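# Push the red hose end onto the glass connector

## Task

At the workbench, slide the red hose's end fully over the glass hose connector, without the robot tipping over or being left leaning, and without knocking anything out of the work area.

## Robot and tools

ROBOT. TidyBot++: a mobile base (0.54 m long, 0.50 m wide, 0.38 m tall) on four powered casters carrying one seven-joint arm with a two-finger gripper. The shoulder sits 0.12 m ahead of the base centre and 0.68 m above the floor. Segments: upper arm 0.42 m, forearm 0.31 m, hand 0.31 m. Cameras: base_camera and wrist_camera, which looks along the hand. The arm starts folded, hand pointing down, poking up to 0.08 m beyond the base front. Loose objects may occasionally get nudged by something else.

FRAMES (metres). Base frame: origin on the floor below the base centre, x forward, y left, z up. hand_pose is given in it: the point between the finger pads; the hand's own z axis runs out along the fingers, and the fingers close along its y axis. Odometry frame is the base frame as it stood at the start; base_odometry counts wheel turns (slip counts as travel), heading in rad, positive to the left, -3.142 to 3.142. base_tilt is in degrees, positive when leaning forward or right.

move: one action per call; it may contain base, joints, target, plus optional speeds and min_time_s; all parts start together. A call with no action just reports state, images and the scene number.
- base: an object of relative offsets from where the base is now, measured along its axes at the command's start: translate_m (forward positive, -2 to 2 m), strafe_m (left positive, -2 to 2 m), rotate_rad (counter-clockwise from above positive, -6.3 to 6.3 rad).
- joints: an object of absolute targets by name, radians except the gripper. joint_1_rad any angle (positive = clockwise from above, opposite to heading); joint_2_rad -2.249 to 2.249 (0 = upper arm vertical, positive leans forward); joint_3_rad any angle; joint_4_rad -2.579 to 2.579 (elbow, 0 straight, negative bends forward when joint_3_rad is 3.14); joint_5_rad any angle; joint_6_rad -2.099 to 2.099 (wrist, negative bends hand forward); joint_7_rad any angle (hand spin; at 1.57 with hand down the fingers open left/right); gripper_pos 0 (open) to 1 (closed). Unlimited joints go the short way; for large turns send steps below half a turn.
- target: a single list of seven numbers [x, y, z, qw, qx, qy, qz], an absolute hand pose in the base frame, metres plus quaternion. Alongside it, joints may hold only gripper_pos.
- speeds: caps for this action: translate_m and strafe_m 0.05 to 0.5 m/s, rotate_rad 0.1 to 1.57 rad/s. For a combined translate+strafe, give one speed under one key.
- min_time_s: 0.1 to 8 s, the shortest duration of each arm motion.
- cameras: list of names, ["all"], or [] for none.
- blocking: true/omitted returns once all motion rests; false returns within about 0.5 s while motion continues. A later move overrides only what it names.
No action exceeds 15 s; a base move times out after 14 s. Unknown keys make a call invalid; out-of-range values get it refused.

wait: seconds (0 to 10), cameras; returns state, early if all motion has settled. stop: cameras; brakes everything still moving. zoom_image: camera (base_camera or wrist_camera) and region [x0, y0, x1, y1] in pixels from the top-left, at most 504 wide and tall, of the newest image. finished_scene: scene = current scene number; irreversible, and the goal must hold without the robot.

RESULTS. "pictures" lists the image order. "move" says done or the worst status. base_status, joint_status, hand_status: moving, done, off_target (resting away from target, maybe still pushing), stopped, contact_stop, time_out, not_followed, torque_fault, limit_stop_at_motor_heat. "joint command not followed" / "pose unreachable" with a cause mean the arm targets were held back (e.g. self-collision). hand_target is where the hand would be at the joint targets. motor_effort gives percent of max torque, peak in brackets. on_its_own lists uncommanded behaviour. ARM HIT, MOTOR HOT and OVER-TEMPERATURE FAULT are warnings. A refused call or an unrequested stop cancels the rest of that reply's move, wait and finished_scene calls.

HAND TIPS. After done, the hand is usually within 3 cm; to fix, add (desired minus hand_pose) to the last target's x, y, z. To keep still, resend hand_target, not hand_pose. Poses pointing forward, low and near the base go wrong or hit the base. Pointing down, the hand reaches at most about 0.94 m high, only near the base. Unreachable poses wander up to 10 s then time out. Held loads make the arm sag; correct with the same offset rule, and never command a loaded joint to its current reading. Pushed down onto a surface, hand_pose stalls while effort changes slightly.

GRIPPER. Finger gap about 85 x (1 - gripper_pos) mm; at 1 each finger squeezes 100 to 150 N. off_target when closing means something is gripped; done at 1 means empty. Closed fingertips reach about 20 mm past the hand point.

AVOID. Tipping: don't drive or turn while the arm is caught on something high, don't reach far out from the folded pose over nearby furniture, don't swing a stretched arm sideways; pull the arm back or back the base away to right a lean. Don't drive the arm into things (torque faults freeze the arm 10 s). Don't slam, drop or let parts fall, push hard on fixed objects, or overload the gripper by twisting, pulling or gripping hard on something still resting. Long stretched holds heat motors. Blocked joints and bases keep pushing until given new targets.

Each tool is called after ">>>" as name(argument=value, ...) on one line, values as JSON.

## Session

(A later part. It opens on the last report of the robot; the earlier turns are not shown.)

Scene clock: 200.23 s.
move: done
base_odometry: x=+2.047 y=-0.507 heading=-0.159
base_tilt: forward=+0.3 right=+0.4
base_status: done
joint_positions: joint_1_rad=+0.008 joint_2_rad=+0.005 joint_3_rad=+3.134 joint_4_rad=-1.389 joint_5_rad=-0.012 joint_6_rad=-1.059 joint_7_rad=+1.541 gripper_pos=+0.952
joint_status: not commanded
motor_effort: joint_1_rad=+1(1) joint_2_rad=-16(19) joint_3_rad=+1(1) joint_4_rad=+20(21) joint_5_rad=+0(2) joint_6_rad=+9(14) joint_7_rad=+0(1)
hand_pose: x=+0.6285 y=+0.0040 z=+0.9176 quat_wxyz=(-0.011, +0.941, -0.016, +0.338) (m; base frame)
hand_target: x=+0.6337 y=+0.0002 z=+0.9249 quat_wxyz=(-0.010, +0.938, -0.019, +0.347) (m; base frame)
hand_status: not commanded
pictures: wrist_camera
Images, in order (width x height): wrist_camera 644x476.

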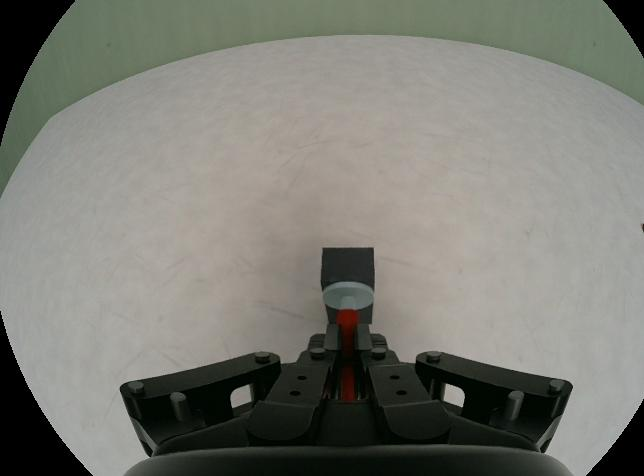

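>>> move(base={"translate_m": 0.012, "strafe_m": -0.0004}, speeds={"translate_m": 0.05}, cameras=["wrist_camera"])

>>> zoom_image(camera="wrist_camera", region=[300, 260, 400, 360])

Scene clock: 204.17 s.
move: done
base_odometry: x=+2.059 y=-0.509 heading=-0.159
base_tilt: forward=+0.3 right=+0.4
base_status: done
joint_positions: joint_1_rad=+0.008 joint_2_rad=-0.010 joint_3_rad=+3.134 joint_4_rad=-1.395 joint_5_rad=-0.012 joint_6_rad=-1.077 joint_7_rad=+1.541 gripper_pos=+0.952
joint_status: not commanded
motor_effort: joint_1_rad=+1(2) joint_2_rad=-13(17) joint_3_rad=+0(1) joint_4_rad=+23(24) joint_5_rad=+1(2) joint_6_rad=+16(20) joint_7_rad=+0(1)
hand_pose: x=+0.6192 y=+0.0045 z=+0.9185 quat_wxyz=(-0.011, +0.943, -0.015, +0.333) (m; base frame)
hand_target: x=+0.6337 y=+0.0002 z=+0.9249 quat_wxyz=(-0.010, +0.938, -0.019, +0.347) (m; base frame)
hand_status: not commanded
pictures: wrist_camera
Images, in order (width x height): wrist_camera 644x476.

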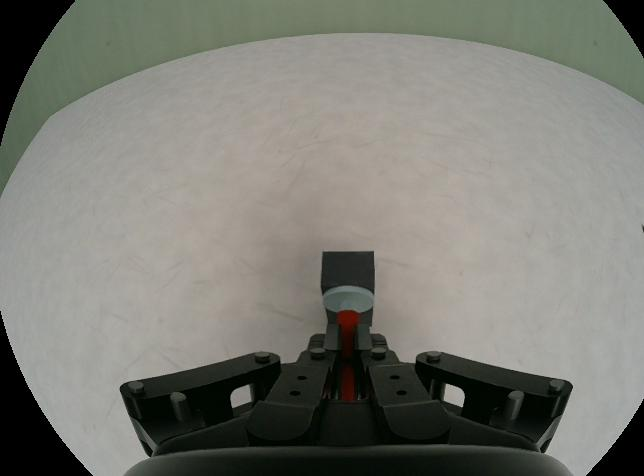

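Scaled by 5.040.

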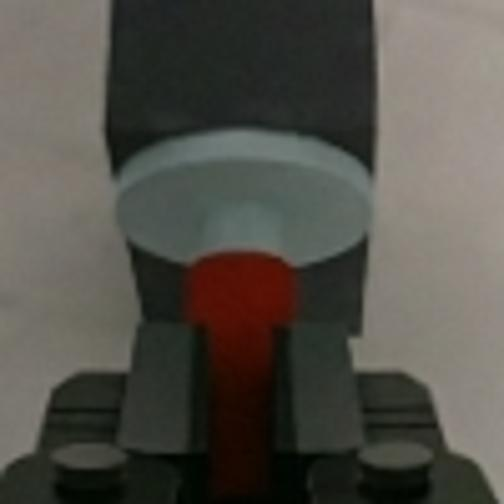

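>>> move(base={"translate_m": 0.012, "strafe_m": -0.0005}, speeds={"translate_m": 0.05}, cameras=["wrist_camera"])

>>> zoom_image(camera="wrist_camera", region=[300, 260, 400, 360])

Scene clock: 208.23 s.
move: done
base_odometry: x=+2.070 y=-0.512 heading=-0.159
base_tilt: forward=+0.3 right=+0.4
base_status: done
joint_positions: joint_1_rad=+0.008 joint_2_rad=-0.025 joint_3_rad=+3.133 joint_4_rad=-1.404 joint_5_rad=-0.012 joint_6_rad=-1.092 joint_7_rad=+1.541 gripper_pos=+0.952
joint_status: not commanded
motor_effort: joint_1_rad=+1(2) joint_2_rad=-11(13) joint_3_rad=+0(2) joint_4_rad=+24(26) joint_5_rad=+1(2) joint_6_rad=+19(24) joint_7_rad=+0(1)
hand_pose: x=+0.6104 y=+0.0050 z=+0.9189 quat_wxyz=(-0.011, +0.944, -0.015, +0.329) (m; base frame)
hand_target: x=+0.6337 y=+0.0002 z=+0.9249 quat_wxyz=(-0.010, +0.938, -0.019, +0.347) (m; base frame)
hand_status: not commanded
pictures: wrist_camera
Images, in order (width x height): wrist_camera 644x476.

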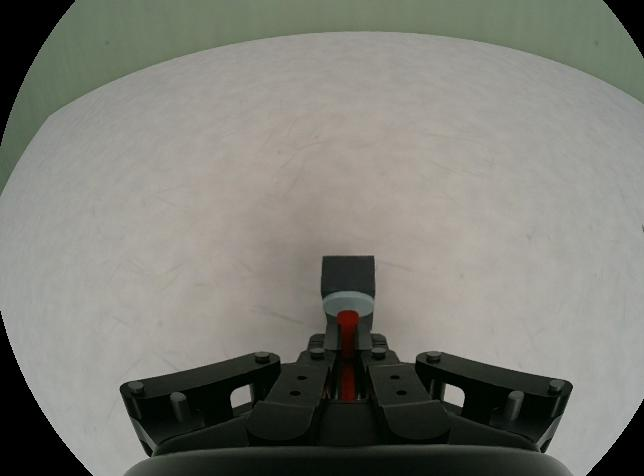

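Scaled by 5.040.

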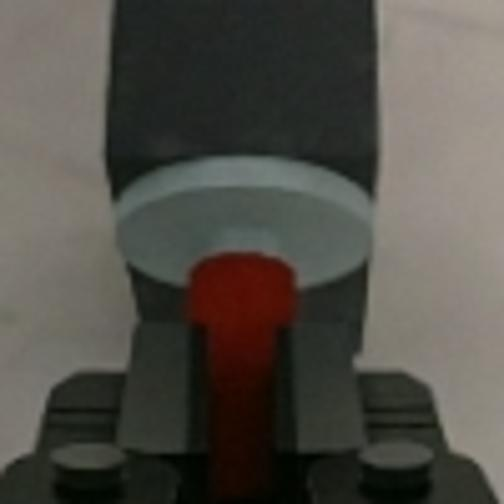

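>>> move(base={"translate_m": 0.012, "strafe_m": -0.0005}, speeds={"translate_m": 0.05}, cameras=["wrist_camera"])

>>> zoom_image(camera="wrist_camera", region=[300, 260, 400, 360])

Scene clock: 213.27 s.
move: done
base_odometry: x=+2.082 y=-0.514 heading=-0.159
base_tilt: forward=+0.3 right=+0.4
base_status: done
joint_positions: joint_1_rad=+0.008 joint_2_rad=-0.041 joint_3_rad=+3.132 joint_4_rad=-1.412 joint_5_rad=-0.012 joint_6_rad=-1.110 joint_7_rad=+1.541 gripper_pos=+0.952
joint_status: not commanded
motor_effort: joint_1_rad=+1(2) joint_2_rad=-9(12) joint_3_rad=+1(2) joint_4_rad=+26(28) joint_5_rad=+0(2) joint_6_rad=+22(28) joint_7_rad=+0(1)
hand_pose: x=+0.6006 y=+0.0056 z=+0.9189 quat_wxyz=(-0.011, +0.946, -0.014, +0.324) (m; base frame)
hand_target: x=+0.6337 y=+0.0002 z=+0.9249 quat_wxyz=(-0.010, +0.938, -0.019, +0.347) (m; base frame)
hand_status: not commanded
pictures: wrist_camera
Images, in order (width x height): wrist_camera 644x476.

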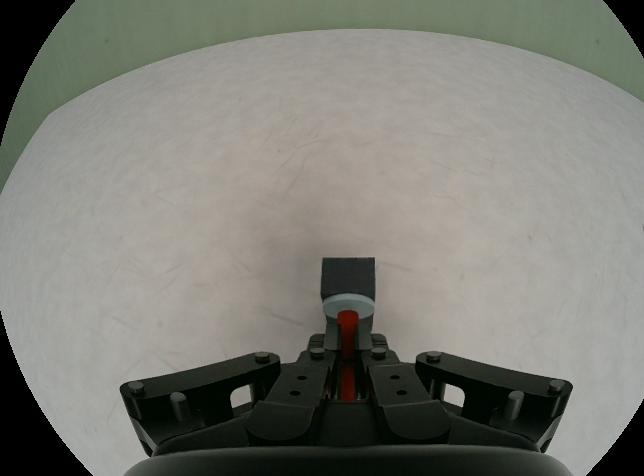

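Scaled by 5.040.

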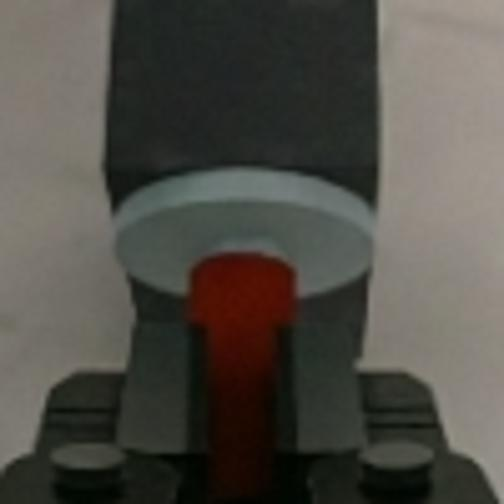

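>>> move(joints={"joint_2_rad": 0.03, "joint_6_rad": -0.985}, min_time_s=1.5, cameras=["wrist_camera"])

>>> zoom_image(camera="wrist_camera", region=[300, 260, 400, 360])

Scene clock: 222.07 s.
move: off_target
base_odometry: x=+2.082 y=-0.514 heading=-0.159
base_tilt: forward=+0.3 right=+0.4
base_status: not commanded
joint_positions: joint_1_rad=+0.008 joint_2_rad=-0.041 joint_3_rad=+3.132 joint_4_rad=-1.412 joint_5_rad=-0.012 joint_6_rad=-1.110 joint_7_rad=+1.541 gripper_pos=+0.952
joint_status: joint_6_rad off_target (ended at -1.110, target -0.985); the others done
motor_effort: joint_1_rad=+1(1) joint_2_rad=-8(10) joint_3_rad=+1(1) joint_4_rad=+25(26) joint_5_rad=+1(1) joint_6_rad=+23(24) joint_7_rad=+1(1)
hand_pose: x=+0.6006 y=+0.0056 z=+0.9189 quat_wxyz=(-0.011, +0.946, -0.014, +0.324) (m; base frame)
hand_target: x=+0.6541 y=-0.0001 z=+0.9269 quat_wxyz=(-0.010, +0.930, -0.019, +0.367) (m; base frame)
hand_status: not commanded
pictures: wrist_camera
Images, in order (width x height): wrist_camera 644x476.

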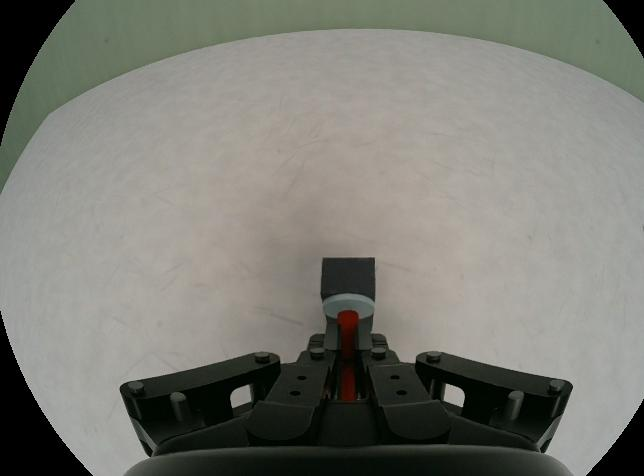

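Scaled by 5.040.

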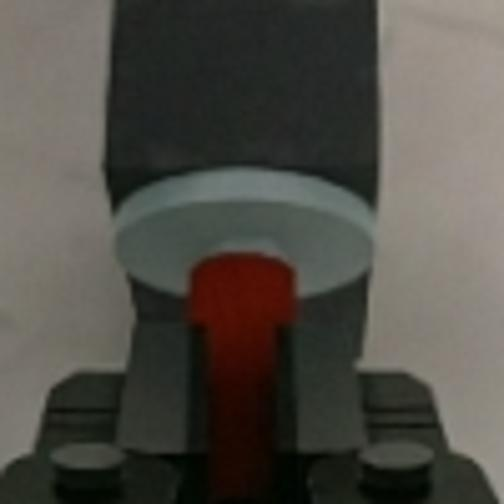

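>>> move(base={"translate_m": 0.009, "strafe_m": -0.0003}, speeds={"translate_m": 0.05}, cameras=["all"])

>>> zoom_image(camera="wrist_camera", region=[300, 260, 400, 360])

Scene clock: 226.23 s.
move: done
base_odometry: x=+2.090 y=-0.516 heading=-0.159
base_tilt: forward=+0.3 right=+0.4
base_status: done
joint_positions: joint_1_rad=+0.008 joint_2_rad=-0.051 joint_3_rad=+3.131 joint_4_rad=-1.422 joint_5_rad=-0.012 joint_6_rad=-1.114 joint_7_rad=+1.541 gripper_pos=+0.952
joint_status: not commanded
motor_effort: joint_1_rad=+1(1) joint_2_rad=-4(9) joint_3_rad=+1(2) joint_4_rad=+26(30) joint_5_rad=+1(2) joint_6_rad=+26(33) joint_7_rad=+0(1)
hand_pose: x=+0.5957 y=+0.0058 z=+0.9181 quat_wxyz=(-0.011, +0.946, -0.014, +0.323) (m; base frame)
hand_target: x=+0.6541 y=-0.0001 z=+0.9269 quat_wxyz=(-0.010, +0.930, -0.019, +0.367) (m; base frame)
hand_status: not commanded
pictures: base_camera, wrist_camera
Images, in order (width x height): base_camera 644x364, wrist_camera 644x476.

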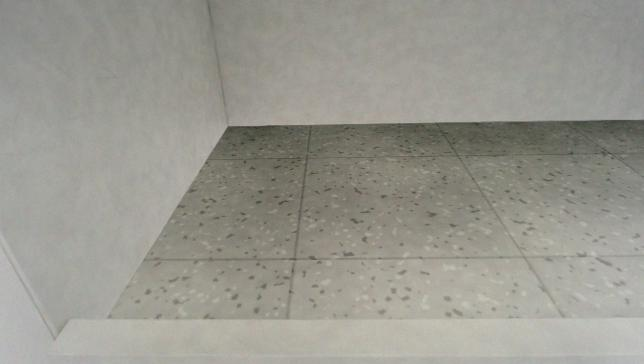

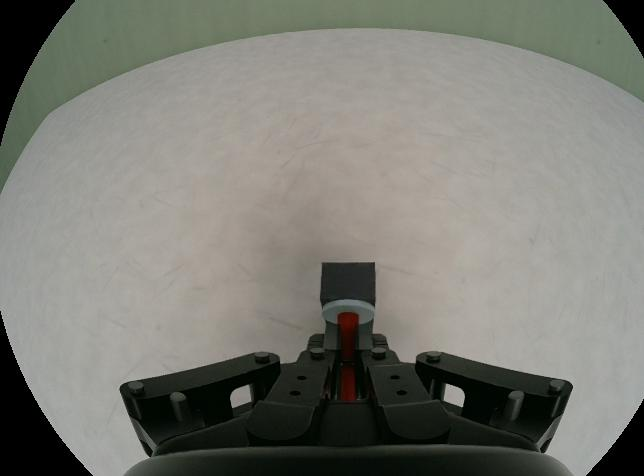

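Scaled by 5.040.

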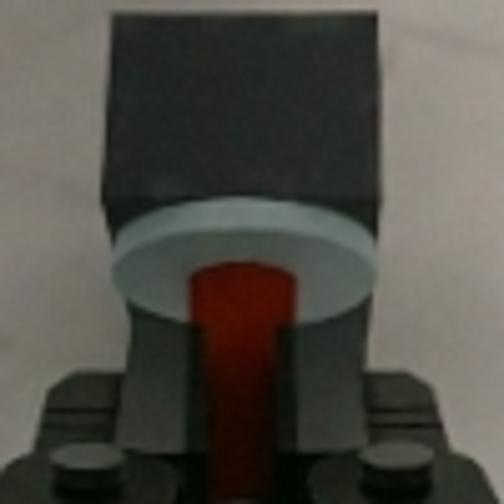

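>>> move(base={"translate_m": 0.006, "strafe_m": -0.0002}, speeds={"translate_m": 0.05}, cameras=["wrist_camera"])

>>> zoom_image(camera="wrist_camera", region=[300, 260, 400, 360])

Scene clock: 235.90 s.
move: done
base_odometry: x=+2.096 y=-0.517 heading=-0.159
base_tilt: forward=+0.3 right=+0.4
base_status: done
joint_positions: joint_1_rad=+0.008 joint_2_rad=-0.061 joint_3_rad=+3.131 joint_4_rad=-1.429 joint_5_rad=-0.012 joint_6_rad=-1.118 joint_7_rad=+1.541 gripper_pos=+0.952
joint_status: not commanded
motor_effort: joint_1_rad=+1(2) joint_2_rad=-1(5) joint_3_rad=+2(2) joint_4_rad=+27(31) joint_5_rad=+1(2) joint_6_rad=+30(38) joint_7_rad=+0(1)
hand_pose: x=+0.5907 y=+0.0059 z=+0.9181 quat_wxyz=(-0.011, +0.947, -0.014, +0.321) (m; base frame)
hand_target: x=+0.6541 y=-0.0001 z=+0.9269 quat_wxyz=(-0.010, +0.930, -0.019, +0.367) (m; base frame)
hand_status: not commanded
pictures: wrist_camera
Images, in order (width x height): wrist_camera 644x476.

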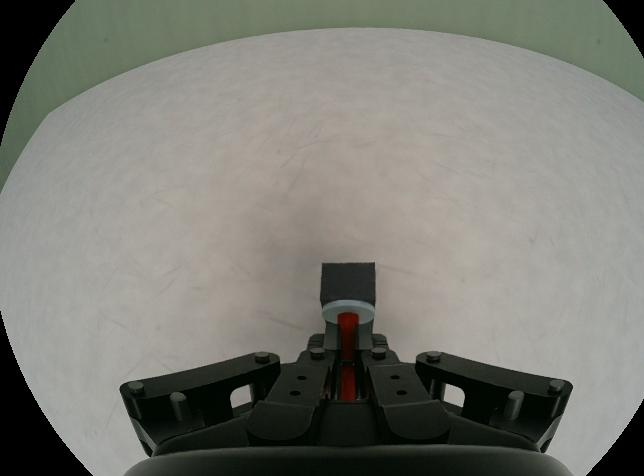

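Scaled by 5.040.

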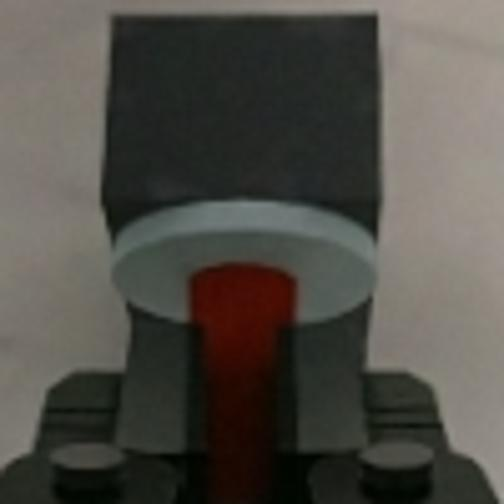

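>>> move(joints={"joint_1_rad": 0.008, "joint_2_rad": -0.061, "joint_3_rad": 3.131, "joint_4_rad": -1.429, "joint_5_rad": -0.012, "joint_6_rad": -1.118, "joint_7_rad": 1.541}, min_time_s=1)

>>> move(joints={"gripper_pos": 0.65}, cameras=["wrist_camera"])

>>> zoom_image(camera="wrist_camera", region=[300, 260, 400, 360])

Scene clock: 240.67 s.
move: done
base_odometry: x=+2.096 y=-0.517 heading=-0.159
base_tilt: forward=+0.3 right=+0.4
base_status: not commanded
joint_positions: joint_1_rad=+0.008 joint_2_rad=-0.064 joint_3_rad=+3.131 joint_4_rad=-1.432 joint_5_rad=-0.012 joint_6_rad=-1.118 joint_7_rad=+1.541 gripper_pos=+0.952
joint_status: all done
motor_effort: joint_1_rad=+2(2) joint_2_rad=-11(11) joint_3_rad=+1(3) joint_4_rad=+22(28) joint_5_rad=+2(3) joint_6_rad=+15(31) joint_7_rad=+0(1)
hand_pose: x=+0.5894 y=+0.0059 z=+0.9182 quat_wxyz=(-0.011, +0.947, -0.014, +0.322) (m; base frame)
hand_target: x=+0.5909 y=+0.0061 z=+0.9183 quat_wxyz=(-0.011, +0.947, -0.014, +0.322) (m; base frame)
hand_status: not commanded
pictures: none

Scene clock: 241.37 s.
move: done
base_odometry: x=+2.096 y=-0.517 heading=-0.159
base_tilt: forward=+0.3 right=+0.4
base_status: not commanded
joint_positions: joint_1_rad=+0.008 joint_2_rad=-0.063 joint_3_rad=+3.131 joint_4_rad=-1.433 joint_5_rad=-0.012 joint_6_rad=-1.110 joint_7_rad=+1.541 gripper_pos=+0.650
joint_status: all done
motor_effort: joint_1_rad=+0(1) joint_2_rad=-16(17) joint_3_rad=+0(1) joint_4_rad=+19(23) joint_5_rad=+0(2) joint_6_rad=+6(15) joint_7_rad=+0(1)
hand_pose: x=+0.5915 y=+0.0059 z=+0.9187 quat_wxyz=(-0.011, +0.946, -0.014, +0.324) (m; base frame)
hand_target: x=+0.5909 y=+0.0061 z=+0.9183 quat_wxyz=(-0.011, +0.947, -0.014, +0.322) (m; base frame)
hand_status: not commanded
pictures: wrist_camera
Images, in order (width x height): wrist_camera 644x476.

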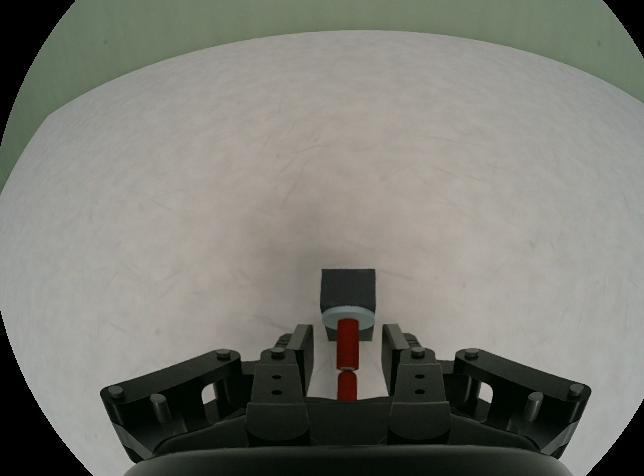

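Scaled by 5.040.

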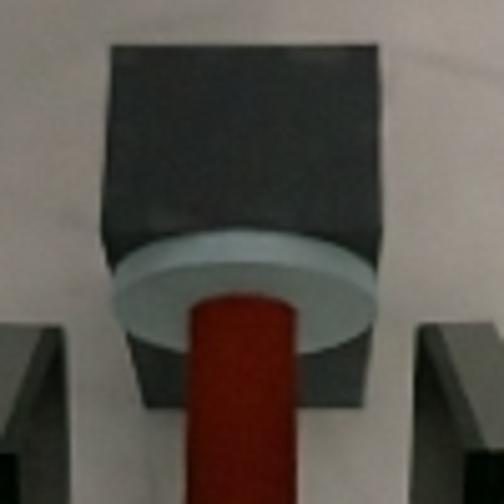

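>>> move(base={"translate_m": -0.10}, speeds={"translate_m": 0.2}, joints={"gripper_pos": 0.4}, cameras=["wrist_camera"])

>>> zoom_image(camera="wrist_camera", region=[300, 160, 400, 260])

Scene clock: 245.83 s.
move: done
base_odometry: x=+1.997 y=-0.501 heading=-0.159
base_tilt: forward=+0.3 right=+0.4
base_status: done
joint_positions: joint_1_rad=+0.008 joint_2_rad=-0.063 joint_3_rad=+3.131 joint_4_rad=-1.433 joint_5_rad=-0.012 joint_6_rad=-1.110 joint_7_rad=+1.541 gripper_pos=+0.400
joint_status: all done
motor_effort: joint_1_rad=+1(1) joint_2_rad=-16(20) joint_3_rad=+0(1) joint_4_rad=+17(20) joint_5_rad=+0(1) joint_6_rad=+6(6) joint_7_rad=+0(1)
hand_pose: x=+0.5915 y=+0.0059 z=+0.9188 quat_wxyz=(-0.011, +0.946, -0.014, +0.325) (m; base frame)
hand_target: x=+0.5909 y=+0.0061 z=+0.9183 quat_wxyz=(-0.011, +0.947, -0.014, +0.322) (m; base frame)
hand_status: not commanded
pictures: wrist_camera
Images, in order (width x height): wrist_camera 644x476.

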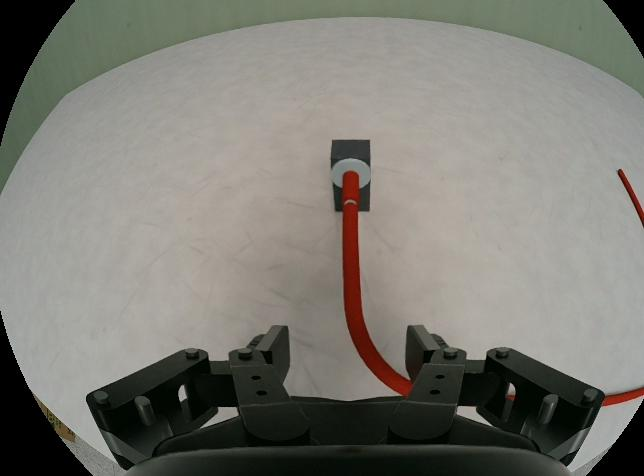

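Scaled by 5.040.

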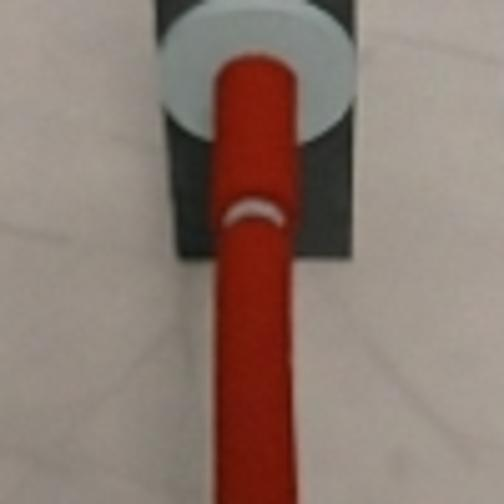

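>>> finished_scene(scene=2)

The scene is finished: the task was done.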